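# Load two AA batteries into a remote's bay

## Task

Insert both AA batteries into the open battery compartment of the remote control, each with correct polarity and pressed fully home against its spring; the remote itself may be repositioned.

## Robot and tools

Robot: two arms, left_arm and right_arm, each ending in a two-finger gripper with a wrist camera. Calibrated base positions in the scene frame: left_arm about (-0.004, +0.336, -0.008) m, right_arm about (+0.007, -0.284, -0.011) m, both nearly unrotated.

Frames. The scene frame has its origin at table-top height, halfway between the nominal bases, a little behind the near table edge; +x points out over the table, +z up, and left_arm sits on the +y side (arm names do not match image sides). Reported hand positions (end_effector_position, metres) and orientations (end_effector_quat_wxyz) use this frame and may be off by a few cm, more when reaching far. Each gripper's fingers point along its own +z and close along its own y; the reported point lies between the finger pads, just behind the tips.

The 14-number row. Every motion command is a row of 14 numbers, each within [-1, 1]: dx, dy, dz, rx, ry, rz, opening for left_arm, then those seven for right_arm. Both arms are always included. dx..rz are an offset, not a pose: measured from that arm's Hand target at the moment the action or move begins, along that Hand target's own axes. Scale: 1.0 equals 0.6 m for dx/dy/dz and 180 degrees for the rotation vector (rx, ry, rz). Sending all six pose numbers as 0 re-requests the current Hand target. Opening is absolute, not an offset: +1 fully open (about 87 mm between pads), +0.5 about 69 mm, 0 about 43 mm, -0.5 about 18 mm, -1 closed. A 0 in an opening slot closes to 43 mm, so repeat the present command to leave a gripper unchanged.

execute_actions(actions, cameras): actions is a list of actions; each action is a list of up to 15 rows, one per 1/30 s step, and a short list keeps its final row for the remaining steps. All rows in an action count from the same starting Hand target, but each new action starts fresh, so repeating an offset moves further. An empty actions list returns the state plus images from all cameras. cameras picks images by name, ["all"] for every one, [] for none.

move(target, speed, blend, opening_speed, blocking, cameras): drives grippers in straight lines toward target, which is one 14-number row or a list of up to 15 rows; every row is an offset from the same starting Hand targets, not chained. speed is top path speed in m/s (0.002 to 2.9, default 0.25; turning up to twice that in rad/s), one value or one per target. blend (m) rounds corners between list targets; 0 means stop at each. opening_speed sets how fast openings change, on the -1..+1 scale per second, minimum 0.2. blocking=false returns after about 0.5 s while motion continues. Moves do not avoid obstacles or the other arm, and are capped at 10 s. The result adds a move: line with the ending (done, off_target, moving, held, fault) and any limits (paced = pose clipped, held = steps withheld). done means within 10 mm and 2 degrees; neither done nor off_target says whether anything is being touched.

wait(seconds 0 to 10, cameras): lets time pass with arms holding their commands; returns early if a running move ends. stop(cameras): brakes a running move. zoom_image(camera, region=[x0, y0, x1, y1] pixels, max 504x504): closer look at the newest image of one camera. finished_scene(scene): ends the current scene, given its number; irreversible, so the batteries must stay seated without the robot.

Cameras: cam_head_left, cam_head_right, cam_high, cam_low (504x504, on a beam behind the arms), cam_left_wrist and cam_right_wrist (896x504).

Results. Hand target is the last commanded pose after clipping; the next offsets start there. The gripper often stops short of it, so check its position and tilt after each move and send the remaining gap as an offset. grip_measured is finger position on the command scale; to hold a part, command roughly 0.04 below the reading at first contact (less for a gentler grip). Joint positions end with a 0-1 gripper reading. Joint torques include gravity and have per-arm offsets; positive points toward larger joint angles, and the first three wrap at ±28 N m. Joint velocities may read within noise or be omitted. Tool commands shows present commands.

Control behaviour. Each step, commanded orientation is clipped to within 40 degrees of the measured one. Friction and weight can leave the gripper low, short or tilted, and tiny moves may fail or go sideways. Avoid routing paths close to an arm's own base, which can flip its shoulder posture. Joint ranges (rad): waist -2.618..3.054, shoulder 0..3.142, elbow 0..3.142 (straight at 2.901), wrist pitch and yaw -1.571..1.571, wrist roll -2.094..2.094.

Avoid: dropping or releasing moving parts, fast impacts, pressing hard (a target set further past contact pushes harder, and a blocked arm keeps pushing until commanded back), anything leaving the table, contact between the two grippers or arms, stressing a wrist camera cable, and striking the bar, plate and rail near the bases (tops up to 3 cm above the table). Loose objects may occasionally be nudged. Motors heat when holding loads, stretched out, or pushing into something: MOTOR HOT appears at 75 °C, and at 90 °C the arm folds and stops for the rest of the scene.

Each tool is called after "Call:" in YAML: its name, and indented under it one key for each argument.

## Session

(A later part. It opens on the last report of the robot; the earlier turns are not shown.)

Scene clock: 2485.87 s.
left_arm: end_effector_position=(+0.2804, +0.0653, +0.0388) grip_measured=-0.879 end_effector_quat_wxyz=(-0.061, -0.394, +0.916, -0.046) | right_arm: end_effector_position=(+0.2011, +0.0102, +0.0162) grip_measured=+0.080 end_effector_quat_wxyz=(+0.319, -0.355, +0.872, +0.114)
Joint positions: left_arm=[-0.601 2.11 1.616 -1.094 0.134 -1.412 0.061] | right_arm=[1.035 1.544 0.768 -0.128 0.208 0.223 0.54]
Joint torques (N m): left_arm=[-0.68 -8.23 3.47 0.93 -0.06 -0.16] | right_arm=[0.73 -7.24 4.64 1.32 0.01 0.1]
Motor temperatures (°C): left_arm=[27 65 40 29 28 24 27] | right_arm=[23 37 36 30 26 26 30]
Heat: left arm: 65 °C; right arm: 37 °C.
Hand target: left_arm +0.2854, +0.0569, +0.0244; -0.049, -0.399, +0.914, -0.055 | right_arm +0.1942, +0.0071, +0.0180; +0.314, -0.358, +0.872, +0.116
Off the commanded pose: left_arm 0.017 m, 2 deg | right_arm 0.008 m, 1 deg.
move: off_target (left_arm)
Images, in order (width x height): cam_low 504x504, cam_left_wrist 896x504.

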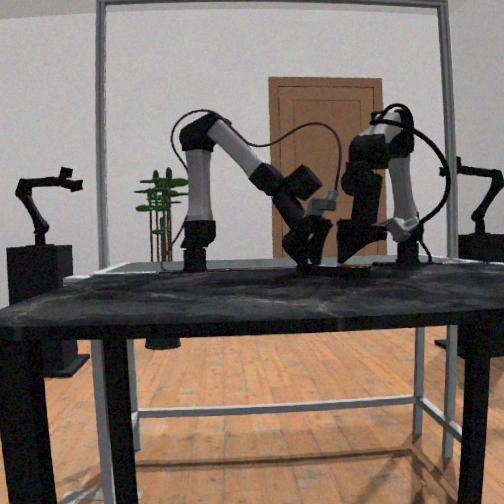

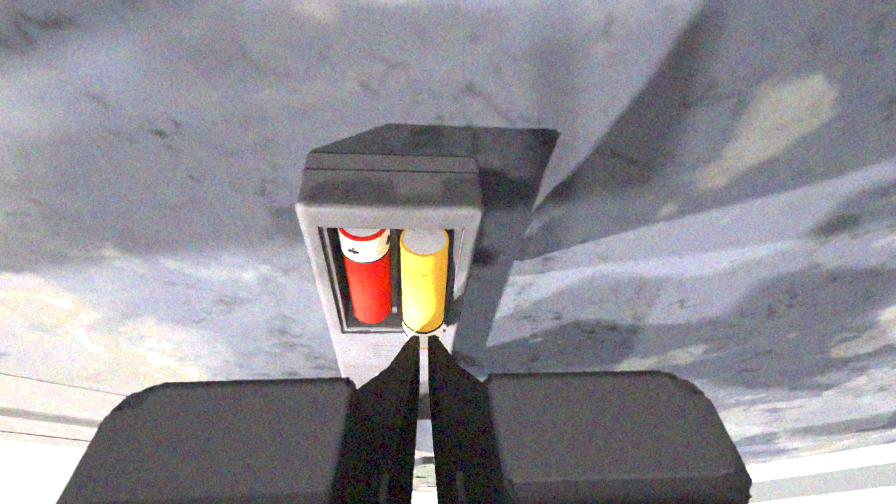

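Call:
move:
  target:
    - [-0.0018, 0.0008, 0.0132, 0, 0, 0, -0.88, 0, 0, 0, 0, 0, 0, 0.02]
    - [-0.0512, -0.0022, 0.0067, 0, 0, 0, -0.88, 0, 0, 0, 0, 0, 0, 0.02]
  speed: [0.05, 0.05]
  blend: [0.005, 0]
  cameras: ["cam_left_wrist", "cam_low"]

Call:
zoom_image:
  camera: "cam_left_wrist"
  region: [280, 190, 490, 390]

Call:
zoom_image:
  camera: "cam_low"
  region: [320, 230, 400, 290]

Scene clock: 2597.27 s.
left_arm: end_effector_position=(+0.2860, +0.0716, +0.0328) grip_measured=-0.879 end_effector_quat_wxyz=(-0.087, -0.396, +0.912, -0.061) | right_arm: end_effector_position=(+0.2011, +0.0102, +0.0162) grip_measured=+0.080 end_effector_quat_wxyz=(+0.319, -0.355, +0.872, +0.114)
Joint positions: left_arm=[-0.554 2.129 1.604 -1.074 0.192 -1.373 0.06] | right_arm=[1.035 1.544 0.768 -0.128 0.208 0.223 0.54]
Joint torques (N m): left_arm=[0.72 -6.79 7.15 0.74 -0.67 0.16] | right_arm=[0.73 -7.24 4.66 1.32 0.01 0.11]
Motor temperatures (°C): left_arm=[27 56 37 31 28 24 27] | right_arm=[23 37 36 30 26 26 30]
Heat: left arm: 56 °C; right arm: 37 °C.
Hand target: left_arm +0.3070, +0.0777, +0.0164; -0.049, -0.399, +0.914, -0.055 | right_arm +0.1942, +0.0071, +0.0180; +0.314, -0.358, +0.872, +0.116
Off the commanded pose: left_arm 0.027 m, 4 deg | right_arm 0.008 m, 1 deg.
move: off_target (left_arm); blend cut to 0.0044 m at target 1
Images, in order (width x height): cam_low 504x504, cam_left_wrist 896x504.

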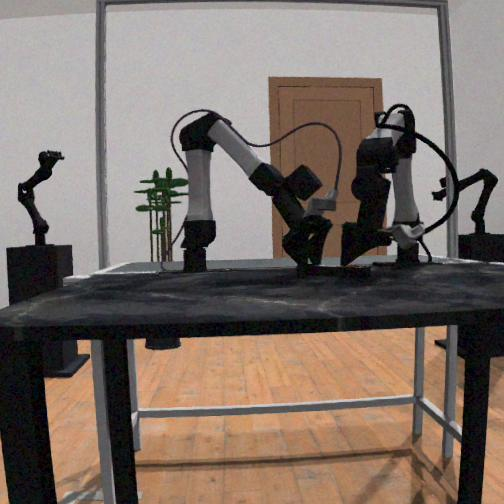

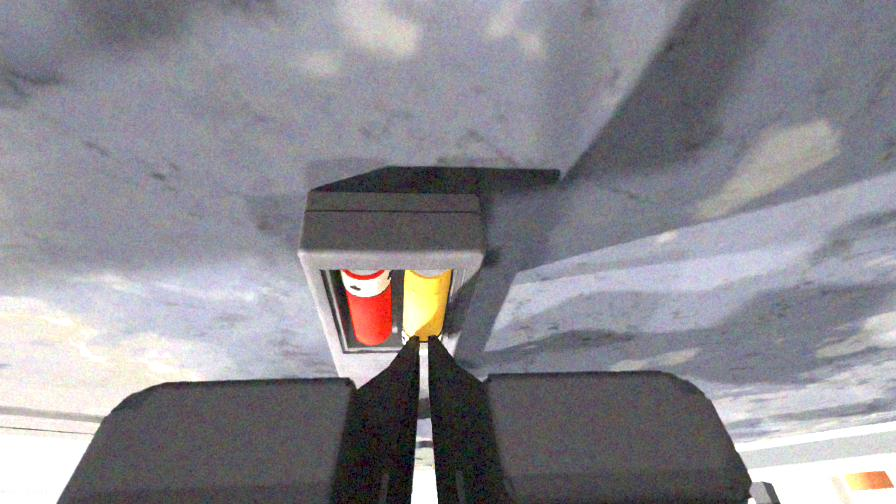

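Scaled by 2.400 from the camera's 896x504 image, which has a finer 1280x720 frame.

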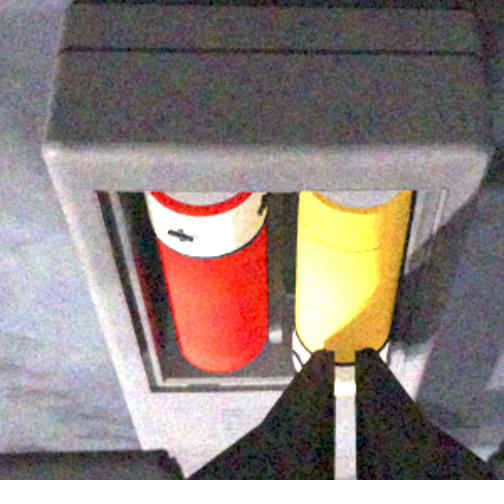

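Scaled by 6.300 from the camera's 504x504 image, which has a finer 720x720 frame.

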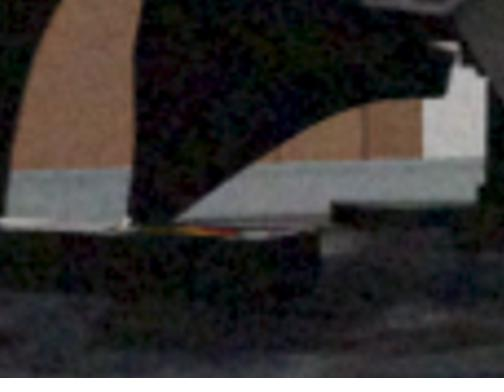

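Call:
move:
  target: [-0.0027, 0.0012, 0.0198, 0, 0, 0, -0.88, 0, 0, 0, 0, 0, 0, 0.02]
  speed: 0.05
  cameras: ["cam_left_wrist", "cam_low"]

Call:
zoom_image:
  camera: "cam_left_wrist"
  region: [280, 190, 490, 390]

Call:
zoom_image:
  camera: "cam_low"
  region: [320, 230, 400, 290]

Scene clock: 2608.27 s.
left_arm: end_effector_position=(+0.2861, +0.0716, +0.0328) grip_measured=-0.879 end_effector_quat_wxyz=(-0.086, -0.393, +0.913, -0.062) | right_arm: end_effector_position=(+0.2011, +0.0102, +0.0162) grip_measured=+0.080 end_effector_quat_wxyz=(+0.319, -0.355, +0.872, +0.114)
Joint positions: left_arm=[-0.554 2.129 1.604 -1.072 0.192 -1.366 0.06] | right_arm=[1.035 1.544 0.768 -0.128 0.208 0.223 0.54]
Joint torques (N m): left_arm=[0.76 -5.9 4.27 1.06 -0.67 0.12] | right_arm=[0.73 -7.25 4.66 1.32 0.02 0.1]
Motor temperatures (°C): left_arm=[27 56 38 30 28 24 27] | right_arm=[23 37 36 30 26 26 30]
Heat: left arm: 56 °C; right arm: 37 °C.
Hand target: left_arm +0.3070, +0.0777, +0.0044; -0.049, -0.399, +0.914, -0.055 | right_arm +0.1942, +0.0071, +0.0180; +0.314, -0.358, +0.872, +0.116
Off the commanded pose: left_arm 0.036 m, 4 deg | right_arm 0.008 m, 1 deg.
move: off_target (left_arm)
Images, in order (width x height): cam_low 504x504, cam_left_wrist 896x504.

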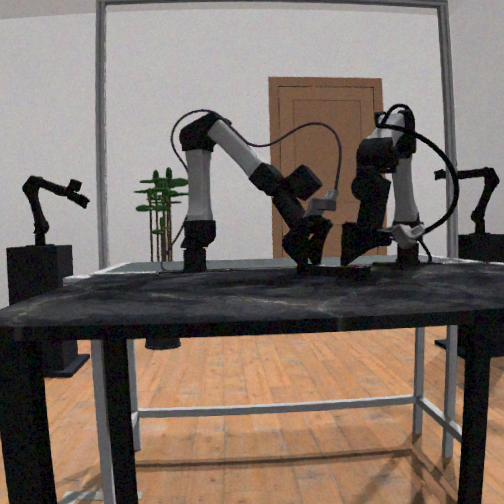

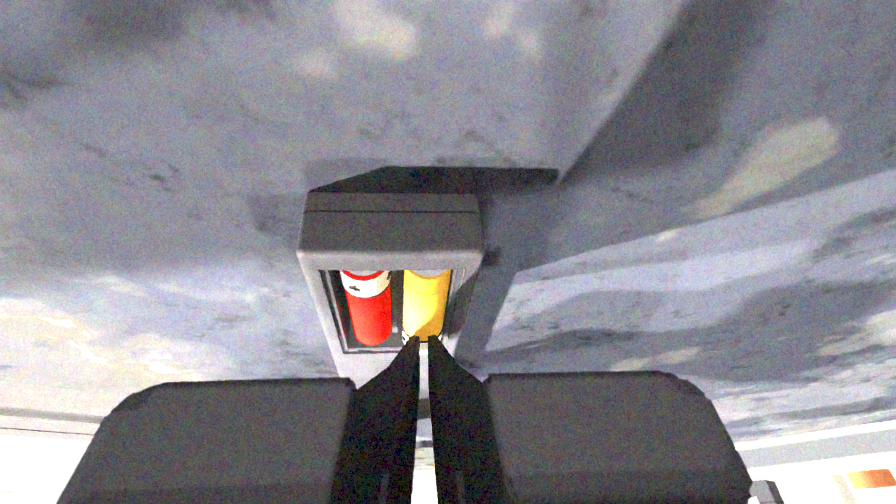

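Scaled by 2.400 from the camera's 896x504 image, which has a finer 1280x720 frame.

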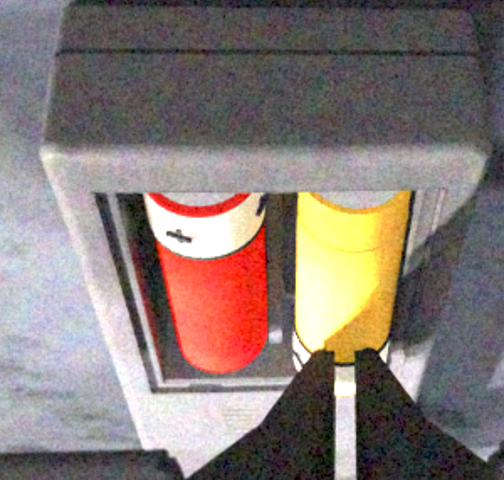

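Scaled by 6.300 from the camera's 504x504 image, which has a finer 720x720 frame.

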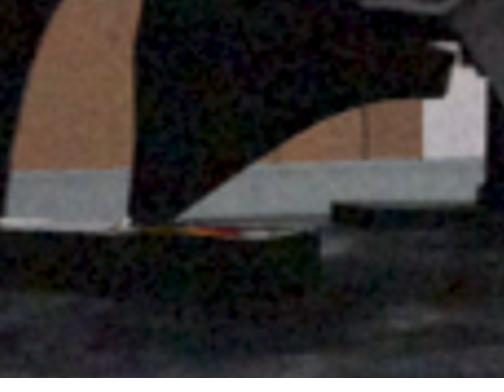

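Call:
move:
  target: [-0.033, -0.002, -0.0043, 0, 0, 0, -0.88, 0, 0, 0, 0, 0, 0, 0.02]
  speed: 0.06
  cameras: ["cam_left_wrist", "cam_low"]

Call:
zoom_image:
  camera: "cam_left_wrist"
  region: [280, 190, 490, 390]

Call:
zoom_image:
  camera: "cam_low"
  region: [320, 230, 400, 290]

Scene clock: 2633.17 s.
left_arm: end_effector_position=(+0.2923, +0.0776, +0.0317) grip_measured=-0.879 end_effector_quat_wxyz=(-0.105, -0.391, +0.911, -0.076) | right_arm: end_effector_position=(+0.2011, +0.0102, +0.0162) grip_measured=+0.080 end_effector_quat_wxyz=(+0.319, -0.355, +0.872, +0.114)
Joint positions: left_arm=[-0.515 2.145 1.612 -1.072 0.238 -1.322 0.06] | right_arm=[1.035 1.544 0.768 -0.128 0.208 0.223 0.54]
Joint torques (N m): left_arm=[1.48 -5.7 7.25 0.85 -1.14 0.14] | right_arm=[0.72 -7.24 4.67 1.32 0.02 0.1]
Heat: left arm: 54 °C; right arm: 37 °C.
Hand target: left_arm +0.3214, +0.0915, +0.0044; -0.049, -0.399, +0.914, -0.055 | right_arm +0.1942, +0.0071, +0.0180; +0.314, -0.358, +0.872, +0.116
Off the commanded pose: left_arm 0.042 m, 7 deg | right_arm 0.008 m, 1 deg.
move: off_target (left_arm)
Images, in order (width x height): cam_low 504x504, cam_left_wrist 896x504.

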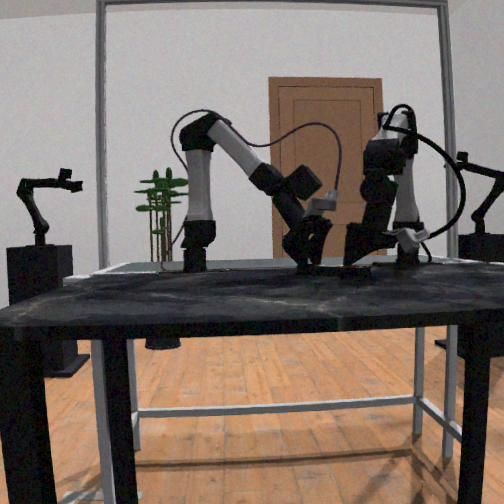

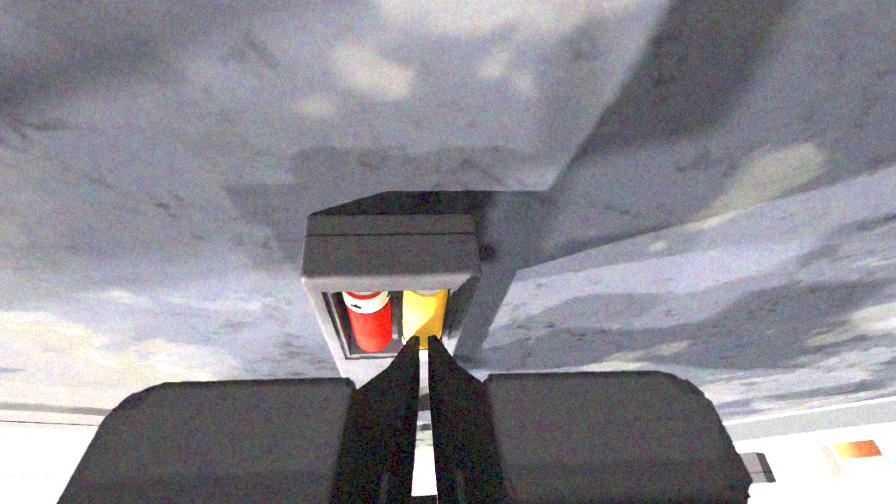

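Scaled by 2.400 from the camera's 896x504 image, which has a finer 1280x720 frame.

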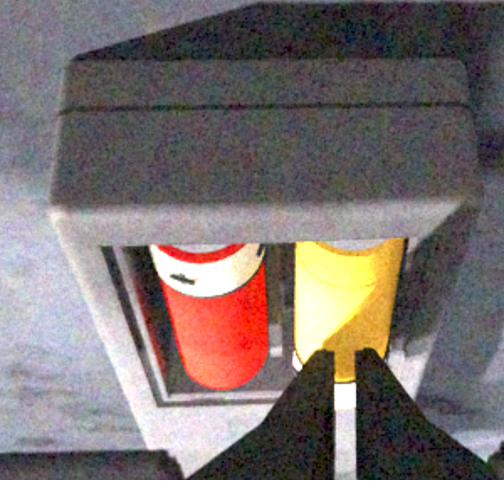

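Scaled by 6.300 from the camera's 504x504 image, which has a finer 720x720 frame.

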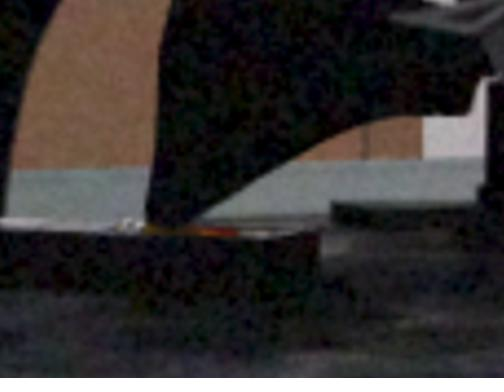

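Call:
zoom_image:
  camera: "cam_left_wrist"
  region: [340, 320, 460, 380]

Scaled by 4.200 from the camera's 896x504 image, which has a finer 1280x720 frame.

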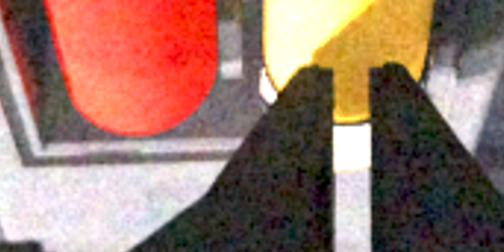

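Call:
move:
  target:
    - [0.0396, -0.0011, -0.045, 0, 0, 0, -0.88, 0, 0, 0, 0, 0, 0, 0.02]
    - [0.1077, 0.0003, -0.0741, 0, 0.0629, 0, -1, 0, 0, 0, 0, 0, 0, 0.02]
  speed: [0.06, 0.08]
  blend: [0.01, 0]
  opening_speed: 0.5
  cameras: ["cam_left_wrist", "cam_low"]

Call:
zoom_image:
  camera: "cam_left_wrist"
  region: [300, 160, 510, 360]

Call:
zoom_image:
  camera: "cam_low"
  region: [300, 230, 400, 300]

Scene clock: 2713.87 s.
left_arm: end_effector_position=(+0.2737, +0.0636, +0.0427) grip_measured=-0.989 end_effector_quat_wxyz=(-0.143, -0.389, +0.907, -0.074) | right_arm: end_effector_position=(+0.2011, +0.0102, +0.0162) grip_measured=+0.080 end_effector_quat_wxyz=(+0.319, -0.355, +0.872, +0.114)
Joint positions: left_arm=[-0.545 2.147 1.633 -1.132 0.3 -1.348 0.006] | right_arm=[1.035 1.544 0.768 -0.128 0.208 0.223 0.54]
Joint torques (N m): left_arm=[-0.64 -10.18 10.69 0.08 0.28 -0.14] | right_arm=[0.73 -7.24 4.67 1.32 0.02 0.1]
Motor temperatures (°C): left_arm=[28 51 39 31 30 24 27] | right_arm=[23 37 36 30 26 26 30]
Heat: left arm: 51 °C; right arm: 37 °C.
Hand target: left_arm +0.2795, +0.0511, +0.0570; -0.139, -0.391, +0.905, -0.094 | right_arm +0.1942, +0.0071, +0.0180; +0.314, -0.358, +0.872, +0.116
Off the commanded pose: left_arm 0.020 m, 2 deg | right_arm 0.008 m, 1 deg.
move: off_target (left_arm); target 2's new opening was sent with left_arm's hand 0.020 m and 2 deg from that target
Images, in order (width x height): cam_low 504x504, cam_left_wrist 896x504.

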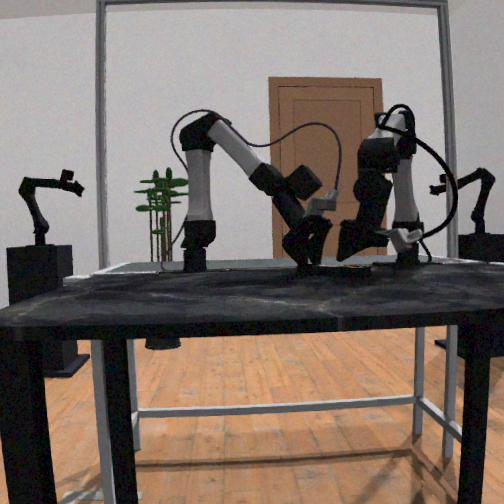

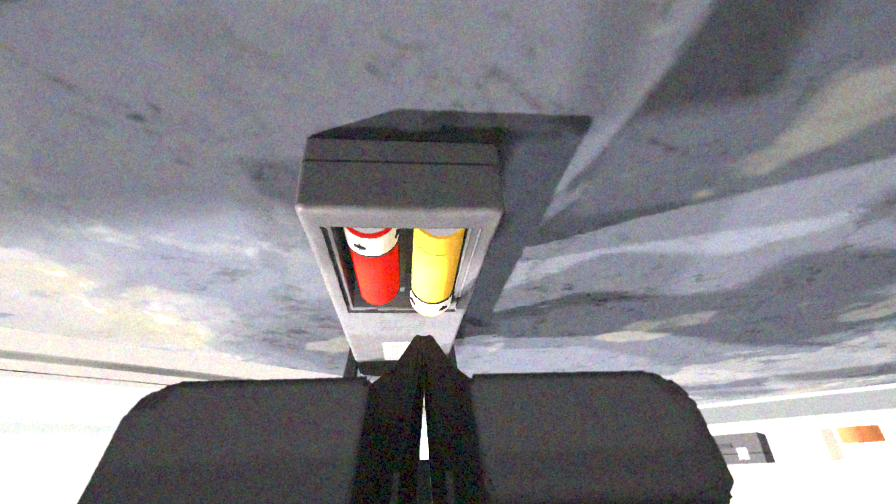

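Scaled by 2.400 from the camera's 896x504 image, which has a finer 1280x720 frame.

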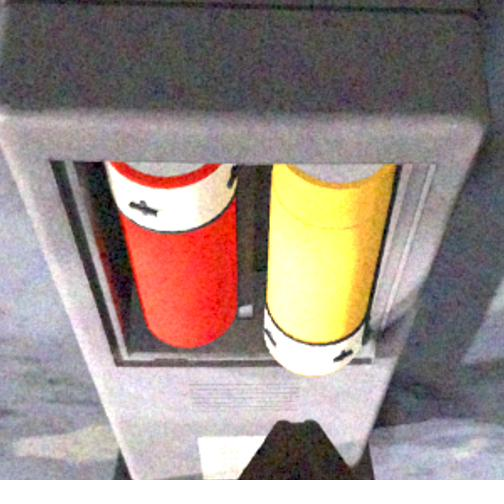

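Scaled by 5.040 from the camera's 504x504 image, which has a finer 720x720 frame.

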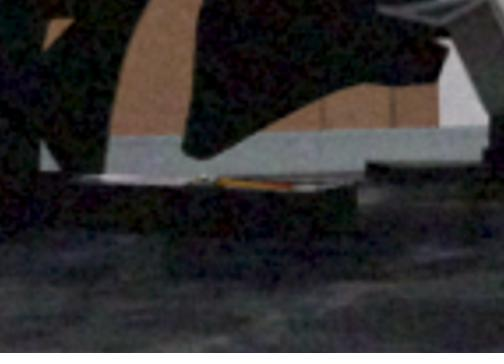

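Call:
move:
  target: [0.0109, 0.003, 0.0142, 0, 0, 0, -1, 0, 0, 0, 0, 0, 0, 0.02]
  speed: 0.06
  cameras: ["cam_left_wrist"]

Call:
zoom_image:
  camera: "cam_left_wrist"
  region: [300, 160, 510, 360]

Scene clock: 2753.53 s.
left_arm: end_effector_position=(+0.2691, +0.0563, +0.0429) grip_measured=-0.989 end_effector_quat_wxyz=(-0.143, -0.388, +0.907, -0.074) | right_arm: end_effector_position=(+0.2011, +0.0102, +0.0162) grip_measured=+0.080 end_effector_quat_wxyz=(+0.319, -0.355, +0.872, +0.114)
Joint positions: left_arm=[-0.567 2.147 1.633 -1.127 0.301 -1.368 0.006] | right_arm=[1.035 1.544 0.768 -0.128 0.208 0.223 0.54]
Joint torques (N m): left_arm=[-0.54 -10.77 7.12 0.36 0.28 -0.15] | right_arm=[0.72 -7.23 4.68 1.33 0.01 0.1]
Motor temperatures (°C): left_arm=[27 57 42 30 29 24 27] | right_arm=[23 37 36 30 26 26 30]
Heat: left arm: 57 °C; right arm: 37 °C.
Hand target: left_arm +0.2724, +0.0455, +0.0510; -0.139, -0.391, +0.905, -0.094 | right_arm +0.1942, +0.0071, +0.0180; +0.314, -0.358, +0.872, +0.116
Off the commanded pose: left_arm 0.014 m, 2 deg | right_arm 0.008 m, 1 deg.
move: off_target (left_arm)
Images, in order (width x height): cam_left_wrist 896x504.

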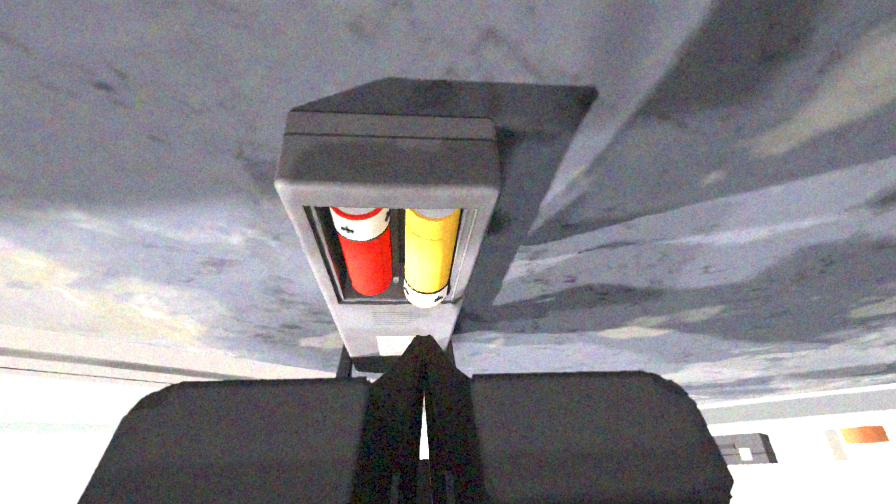

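Scaled by 2.400 from the camera's 896x504 image, which has a finer 1280x720 frame.

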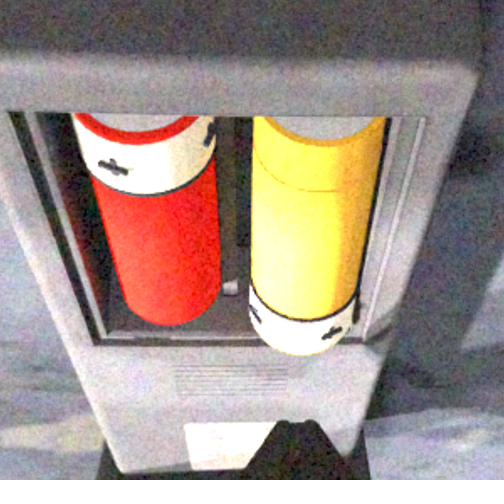

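Call:
move:
  target: [-0.0065, 0.0053, 0.0189, 0, 0, 0, -1, 0, 0, 0, 0, 0, 0, 0.02]
  speed: 0.04
  cameras: ["cam_left_wrist"]

Call:
zoom_image:
  camera: "cam_left_wrist"
  region: [300, 160, 510, 360]

Scene clock: 2766.37 s.
left_arm: end_effector_position=(+0.2710, +0.0549, +0.0355) grip_measured=-0.989 end_effector_quat_wxyz=(-0.138, -0.388, +0.908, -0.081) | right_arm: end_effector_position=(+0.2011, +0.0102, +0.0162) grip_measured=+0.080 end_effector_quat_wxyz=(+0.319, -0.355, +0.872, +0.114)
Joint positions: left_arm=[-0.567 2.147 1.604 -1.08 0.301 -1.369 0.006] | right_arm=[1.035 1.544 0.768 -0.128 0.208 0.223 0.54]
Joint torques (N m): left_arm=[-0.42 -10.47 5.65 0.4 0.28 -0.13] | right_arm=[0.73 -7.23 4.71 1.32 0.02 0.11]
Motor temperatures (°C): left_arm=[27 58 42 30 29 24 27] | right_arm=[23 37 36 30 26 26 30]
Heat: left arm: 58 °C; right arm: 37 °C.
Hand target: left_arm +0.2706, +0.0472, +0.0388; -0.139, -0.391, +0.905, -0.094 | right_arm +0.1942, +0.0071, +0.0180; +0.314, -0.358, +0.872, +0.116
Off the commanded pose: left_arm 0.008 m, 2 deg | right_arm 0.008 m, 1 deg.
move: done
Images, in order (width x height): cam_left_wrist 896x504.

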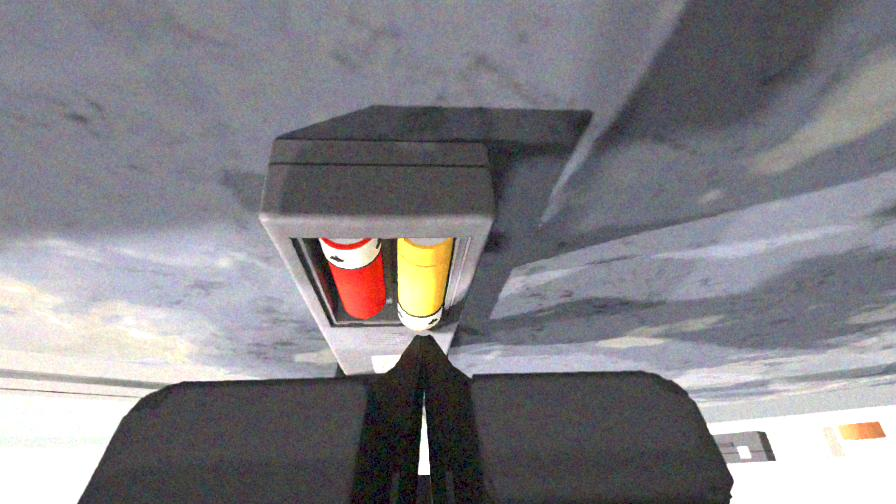

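Scaled by 2.400 from the camera's 896x504 image, which has a finer 1280x720 frame.

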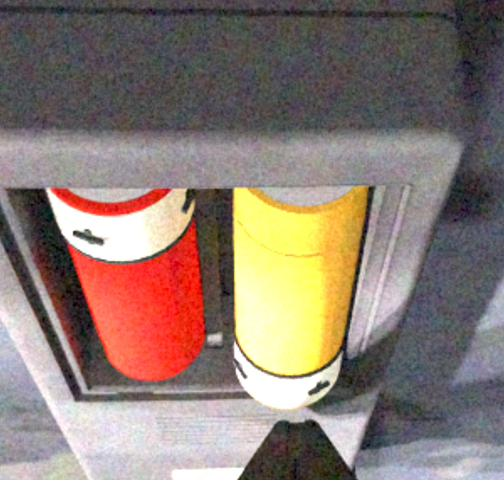

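Call:
move:
  target:
    - [-0.0022, 0.0021, 0.0063, 0, 0, 0, -1, 0, 0, 0, 0, 0, 0, 0.02]
    - [-0.0258, 0.0009, -0.0018, 0, 0, 0, -1, 0, 0, 0, 0, 0, 0, 0.02]
  speed: [0.04, 0.04]
  blend: [0.002, 0]
  cameras: ["cam_left_wrist"]

Call:
zoom_image:
  camera: "cam_left_wrist"
  region: [300, 160, 510, 360]

Scene clock: 2784.70 s.
left_arm: end_effector_position=(+0.2739, +0.0589, +0.0345) grip_measured=-0.989 end_effector_quat_wxyz=(-0.147, -0.395, +0.902, -0.088) | right_arm: end_effector_position=(+0.2011, +0.0102, +0.0162) grip_measured=+0.080 end_effector_quat_wxyz=(+0.319, -0.355, +0.872, +0.114)
Joint positions: left_arm=[-0.545 2.147 1.592 -1.071 0.323 -1.365 0.006] | right_arm=[1.035 1.544 0.768 -0.128 0.208 0.223 0.54]
Joint torques (N m): left_arm=[0.5 -9.03 7.62 0.26 0.12 0.15] | right_arm=[0.75 -7.21 4.7 1.32 0.02 0.11]
Motor temperatures (°C): left_arm=[27 59 41 30 29 24 27] | right_arm=[23 37 36 30 26 26 30]
Heat: left arm: 59 °C; right arm: 37 °C.
Hand target: left_arm +0.2805, +0.0584, +0.0347; -0.139, -0.391, +0.905, -0.094 | right_arm +0.1942, +0.0071, +0.0180; +0.314, -0.358, +0.872, +0.116
Off the commanded pose: left_arm 0.007 m, 1 deg | right_arm 0.008 m, 1 deg.
move: done
Images, in order (width x height): cam_left_wrist 896x504.

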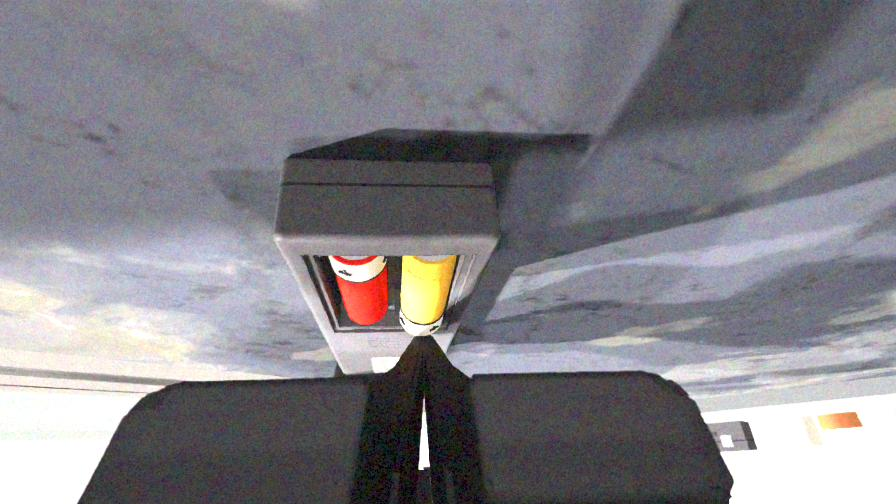

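Scaled by 2.400 from the camera's 896x504 image, which has a finer 1280x720 frame.

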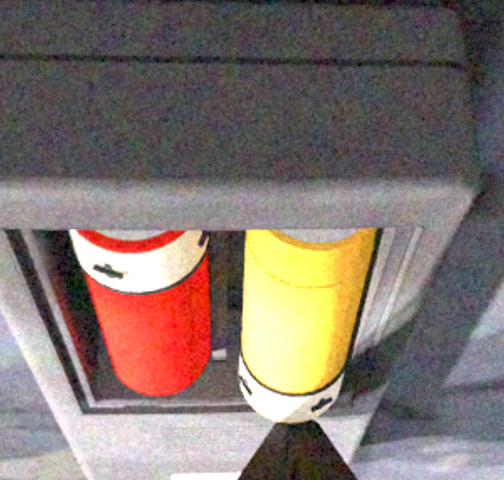

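Call:
move:
  target: [-0.0374, -0.0012, -0.004, 0, 0, 0, -1, 0, 0, 0, 0, 0, 0, 0.02]
  speed: 0.04
  cameras: ["cam_left_wrist", "cam_low"]

Call:
zoom_image:
  camera: "cam_left_wrist"
  region: [300, 160, 510, 360]

Call:
zoom_image:
  camera: "cam_low"
  region: [300, 230, 400, 300]

Scene clock: 2796.40 s.
left_arm: end_effector_position=(+0.2854, +0.0717, +0.0343) grip_measured=-0.989 end_effector_quat_wxyz=(-0.166, -0.399, +0.896, -0.101) | right_arm: end_effector_position=(+0.2008, +0.0102, +0.0156) grip_measured=+0.080 end_effector_quat_wxyz=(+0.318, -0.355, +0.872, +0.114)
Joint positions: left_arm=[-0.485 2.168 1.607 -1.084 0.366 -1.313 0.006] | right_arm=[1.035 1.545 0.768 -0.128 0.207 0.223 0.54]
Joint torques (N m): left_arm=[0.17 -8.38 9.4 0.2 -0.37 0.16] | right_arm=[0.75 -7.23 4.7 1.32 0.01 0.1]
Motor temperatures (°C): left_arm=[27 58 42 30 29 24 27] | right_arm=[23 37 36 30 26 26 30]
Heat: left arm: 58 °C; right arm: 37 °C.
Hand target: left_arm +0.2962, +0.0739, +0.0297; -0.139, -0.391, +0.905, -0.094 | right_arm +0.1942, +0.0071, +0.0180; +0.314, -0.358, +0.872, +0.116
Off the commanded pose: left_arm 0.012 m, 3 deg | right_arm 0.008 m, 1 deg.
move: off_target (left_arm)
Images, in order (width x height): cam_low 504x504, cam_left_wrist 896x504.

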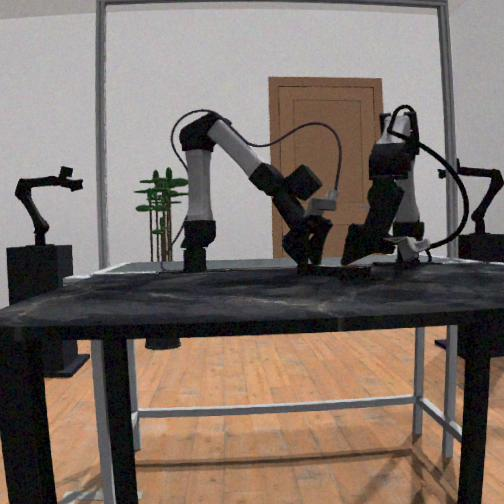

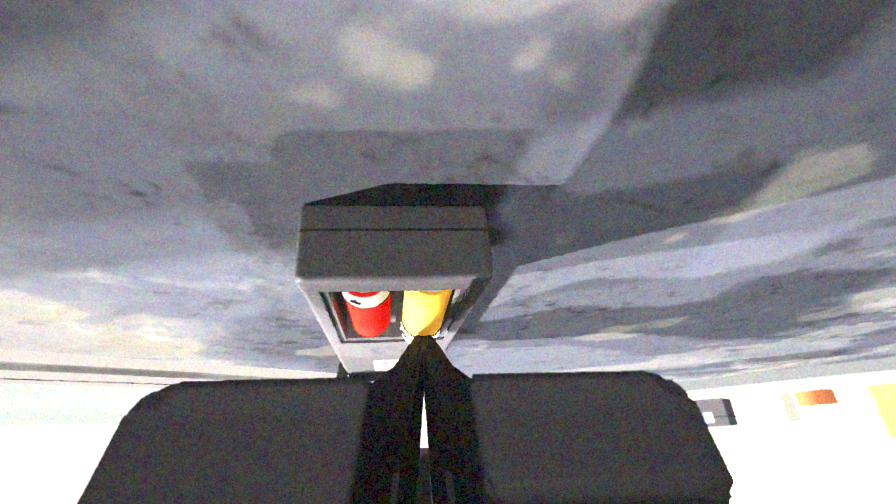

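Scaled by 2.400 from the camera's 896x504 image, which has a finer 1280x720 frame.

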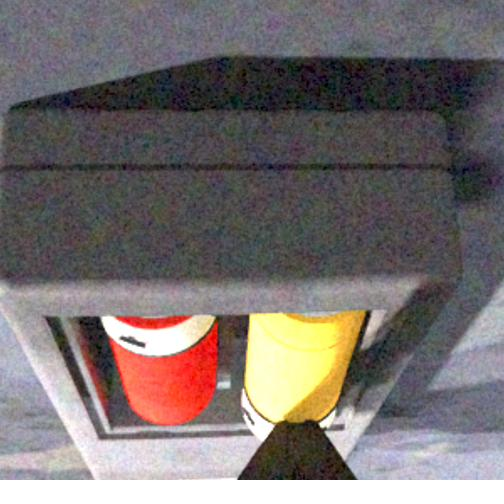

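Scaled by 5.040 from the camera's 504x504 image, which has a finer 720x720 frame.

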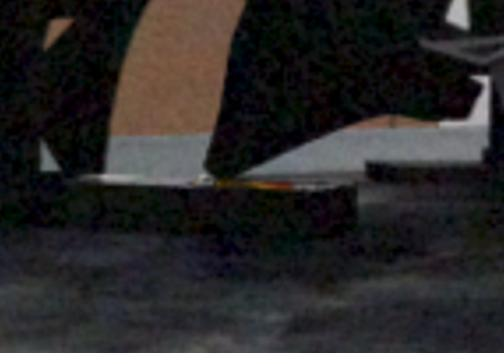

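Call:
move:
  target: [-0.0119, 0.0022, 0.0346, 0, 0, 0, -1, 0, 0, 0, 0, 0, 0, 0.02]
  speed: 0.06
  cameras: ["cam_left_wrist"]

Call:
zoom_image:
  camera: "cam_left_wrist"
  region: [340, 280, 500, 380]

Scene clock: 2815.80 s.
left_arm: end_effector_position=(+0.2857, +0.0719, +0.0331) grip_measured=-0.989 end_effector_quat_wxyz=(-0.168, -0.395, +0.897, -0.104) | right_arm: end_effector_position=(+0.2008, +0.0102, +0.0156) grip_measured=+0.080 end_effector_quat_wxyz=(+0.318, -0.355, +0.872, +0.114)
Joint positions: left_arm=[-0.482 2.173 1.607 -1.081 0.372 -1.3 0.006] | right_arm=[1.035 1.545 0.768 -0.128 0.207 0.223 0.54]
Joint torques (N m): left_arm=[0.09 -6.65 4.57 0.8 -0.44 0.15] | right_arm=[0.72 -7.2 4.66 1.33 0 0.1]
Motor temperatures (°C): left_arm=[27 56 43 30 29 24 27] | right_arm=[23 37 36 30 26 26 30]
Heat: left arm: 56 °C; right arm: 37 °C.
Hand target: left_arm +0.2962, +0.0738, +0.0078; -0.139, -0.391, +0.905, -0.094 | right_arm +0.1942, +0.0071, +0.0180; +0.314, -0.358, +0.872, +0.116
Off the commanded pose: left_arm 0.028 m, 4 deg | right_arm 0.008 m, 1 deg.
move: off_target (left_arm)
Images, in order (width x height): cam_left_wrist 896x504.

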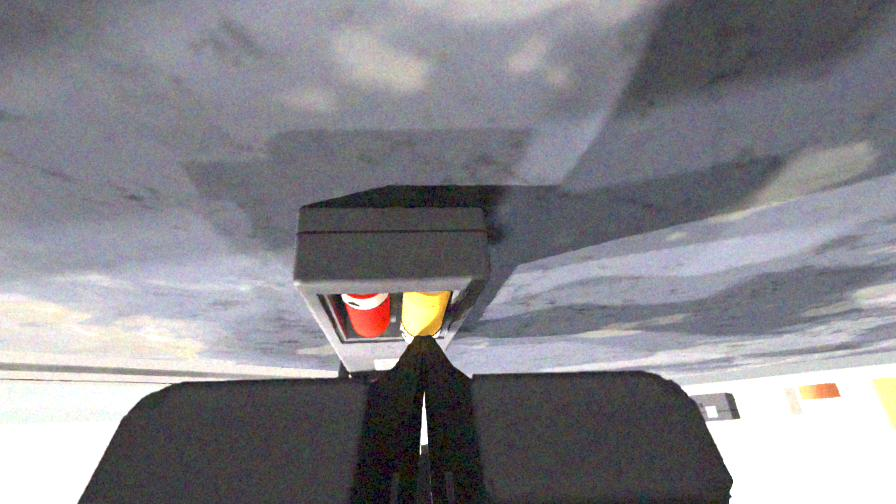

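Scaled by 3.150 from the camera's 896x504 image, which has a finer 1280x720 frame.

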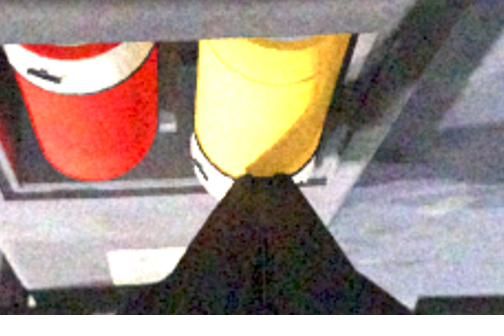

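Call:
move:
  target: [-0.0527, -0.0018, -0.0005, 0, 0, 0, -1, 0, 0, 0, 0, 0, 0, 0.02]
  speed: 0.06
  cameras: ["cam_left_wrist", "cam_low"]

Call:
zoom_image:
  camera: "cam_left_wrist"
  region: [340, 280, 500, 380]

Call:
zoom_image:
  camera: "cam_low"
  region: [300, 230, 400, 300]

Scene clock: 2824.53 s.
left_arm: end_effector_position=(+0.2925, +0.0777, +0.0312) grip_measured=-0.989 end_effector_quat_wxyz=(-0.200, -0.386, +0.892, -0.126) | right_arm: end_effector_position=(+0.2008, +0.0102, +0.0156) grip_measured=+0.080 end_effector_quat_wxyz=(+0.318, -0.355, +0.872, +0.114)
Joint positions: left_arm=[-0.435 2.216 1.633 -1.098 0.445 -1.231 0.006] | right_arm=[1.035 1.545 0.768 -0.128 0.207 0.223 0.54]
Joint torques (N m): left_arm=[1.26 -6.01 7.24 0.68 -1.24 0.16] | right_arm=[0.73 -7.2 4.68 1.32 0.02 0.1]
Heat: left arm: 54 °C; right arm: 37 °C.
Hand target: left_arm +0.3178, +0.0947, -0.0022; -0.139, -0.391, +0.905, -0.094 | right_arm +0.1942, +0.0071, +0.0180; +0.314, -0.358, +0.872, +0.116
Off the commanded pose: left_arm 0.045 m, 8 deg | right_arm 0.008 m, 1 deg.
move: off_target (left_arm)
Images, in order (width x height): cam_low 504x504, cam_left_wrist 896x504.

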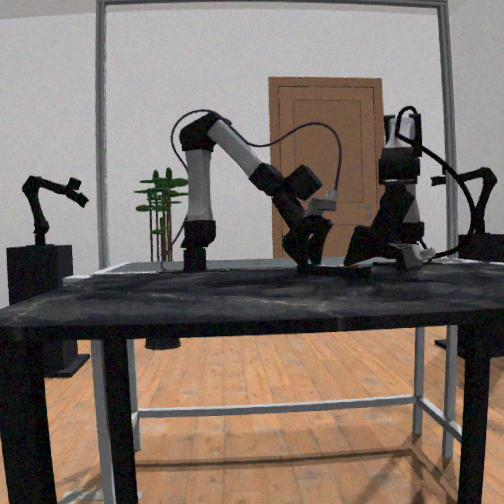

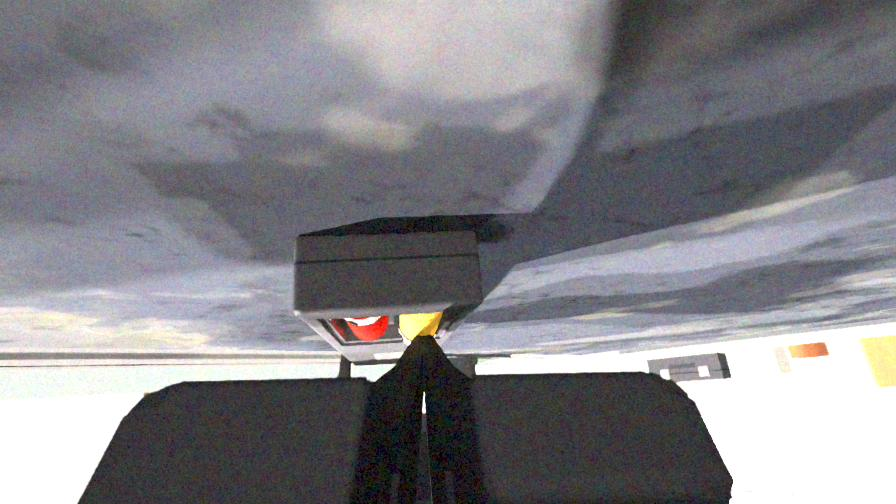

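Scaled by 3.150 from the camera's 896x504 image, which has a finer 1280x720 frame.

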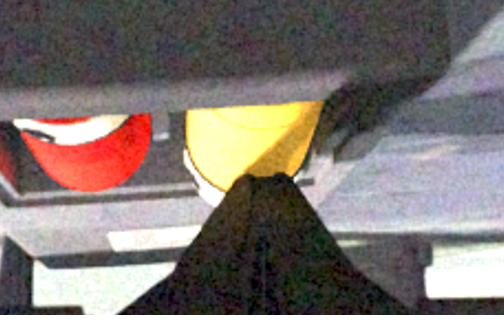

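Scaled by 5.040 from the camera's 504x504 image, which has a finer 720x720 frame.

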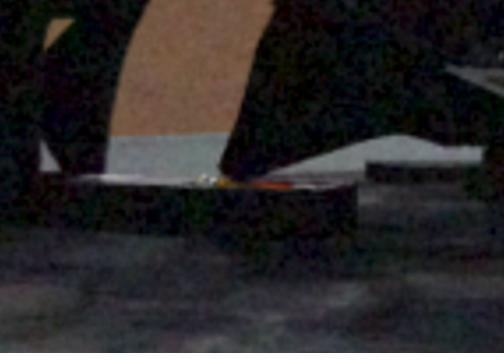

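Call:
move:
  target:
    - [0.0505, -0.002, -0.0442, 0, 0, 0, -1, 0, 0, 0, 0, 0, 0, 0.02]
    - [0.1343, -0.0078, -0.0473, 0, 0, 0, -1, 0, 0, 0, 0, 0, 0, 0.02]
  speed: [0.08, 0.08]
  blend: [0.01, 0]
  cameras: ["cam_left_wrist"]

Call:
zoom_image:
  camera: "cam_left_wrist"
  region: [300, 160, 510, 360]

Scene clock: 2909.80 s.
left_arm: end_effector_position=(+0.2689, +0.0492, +0.0353) grip_measured=-0.989 end_effector_quat_wxyz=(-0.155, -0.386, +0.906, -0.076) | right_arm: end_effector_position=(+0.2008, +0.0103, +0.0161) grip_measured=+0.080 end_effector_quat_wxyz=(+0.318, -0.355, +0.872, +0.114)
Joint positions: left_arm=[-0.573 2.181 1.645 -1.115 0.324 -1.369 0.006] | right_arm=[1.035 1.544 0.768 -0.128 0.207 0.223 0.54]
Joint torques (N m): left_arm=[-0.21 -13.59 6.67 0.21 0.04 -0.14] | right_arm=[0.76 -7.24 4.68 1.32 0.01 0.1]
Motor temperatures (°C): left_arm=[27 51 41 30 31 24 27] | right_arm=[23 37 36 30 26 26 30]
Heat: left arm: 51 °C; right arm: 37 °C.
Hand target: left_arm +0.2735, +0.0446, +0.0511; -0.139, -0.391, +0.905, -0.094 | right_arm +0.1942, +0.0071, +0.0180; +0.314, -0.358, +0.872, +0.116
Off the commanded pose: left_arm 0.017 m, 3 deg | right_arm 0.008 m, 1 deg.
move: off_target (left_arm)
Images, in order (width x height): cam_left_wrist 896x504.

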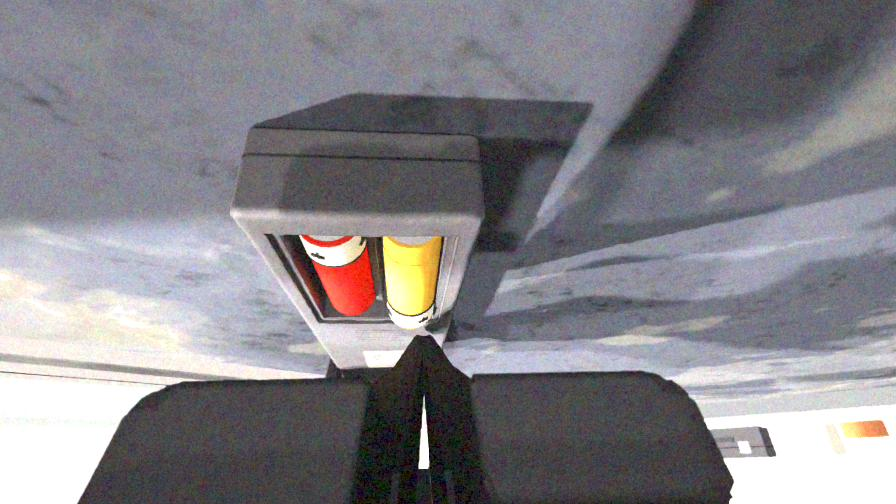

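Scaled by 2.400 from the camera's 896x504 image, which has a finer 1280x720 frame.

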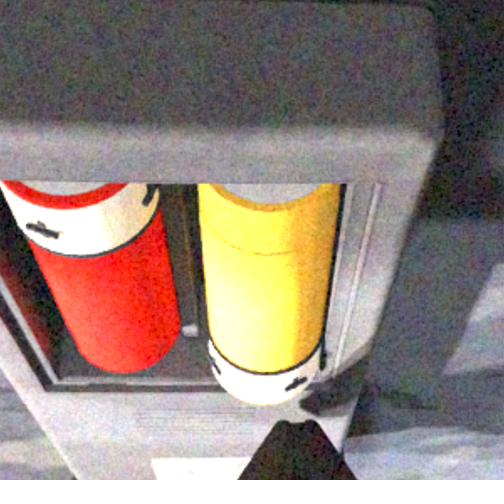

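Call:
move:
  target: [-0.0058, 0.01, 0.0015, 0, 0, 0, -1, 0, 0, 0, 0, 0, 0, 0.02]
  speed: 0.04
  cameras: ["cam_left_wrist"]

Call:
zoom_image:
  camera: "cam_left_wrist"
  region: [300, 160, 510, 360]

Scene clock: 2919.77 s.
left_arm: end_effector_position=(+0.2655, +0.0538, +0.0353) grip_measured=-0.989 end_effector_quat_wxyz=(-0.157, -0.389, +0.905, -0.073) | right_arm: end_effector_position=(+0.2008, +0.0103, +0.0161) grip_measured=+0.080 end_effector_quat_wxyz=(+0.318, -0.355, +0.872, +0.114)
Joint positions: left_arm=[-0.568 2.165 1.621 -1.114 0.323 -1.369 0.006] | right_arm=[1.035 1.544 0.768 -0.128 0.207 0.223 0.54]
Joint torques (N m): left_arm=[0.25 -13.5 5.53 0.32 0.04 -0.05] | right_arm=[0.73 -7.24 4.68 1.32 0.01 0.1]
Motor temperatures (°C): left_arm=[27 57 41 30 31 24 27] | right_arm=[23 37 36 30 26 26 30]
Heat: left arm: 57 °C; right arm: 37 °C.
Hand target: left_arm +0.2712, +0.0507, +0.0488; -0.139, -0.391, +0.905, -0.094 | right_arm +0.1942, +0.0071, +0.0180; +0.314, -0.358, +0.872, +0.116
Off the commanded pose: left_arm 0.015 m, 3 deg | right_arm 0.008 m, 1 deg.
move: off_target (left_arm)
Images, in order (width x height): cam_left_wrist 896x504.

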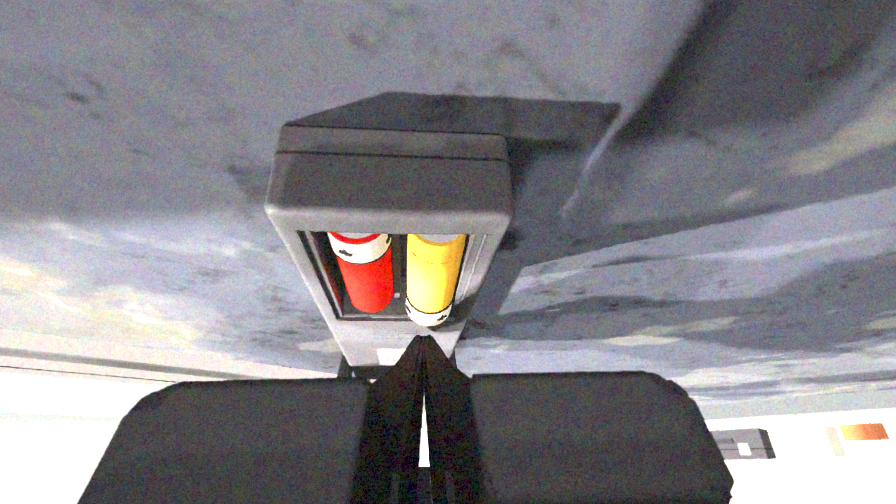

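Scaled by 2.400 from the camera's 896x504 image, which has a finer 1280x720 frame.

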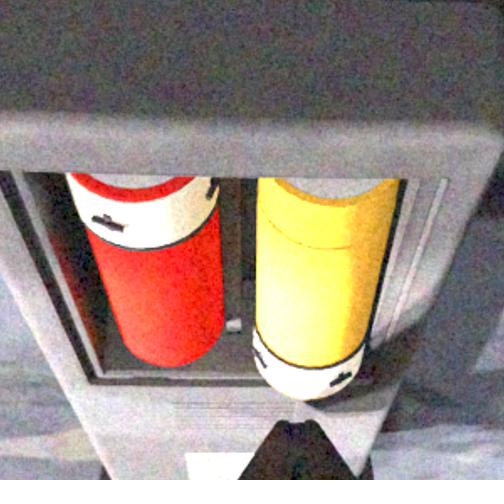

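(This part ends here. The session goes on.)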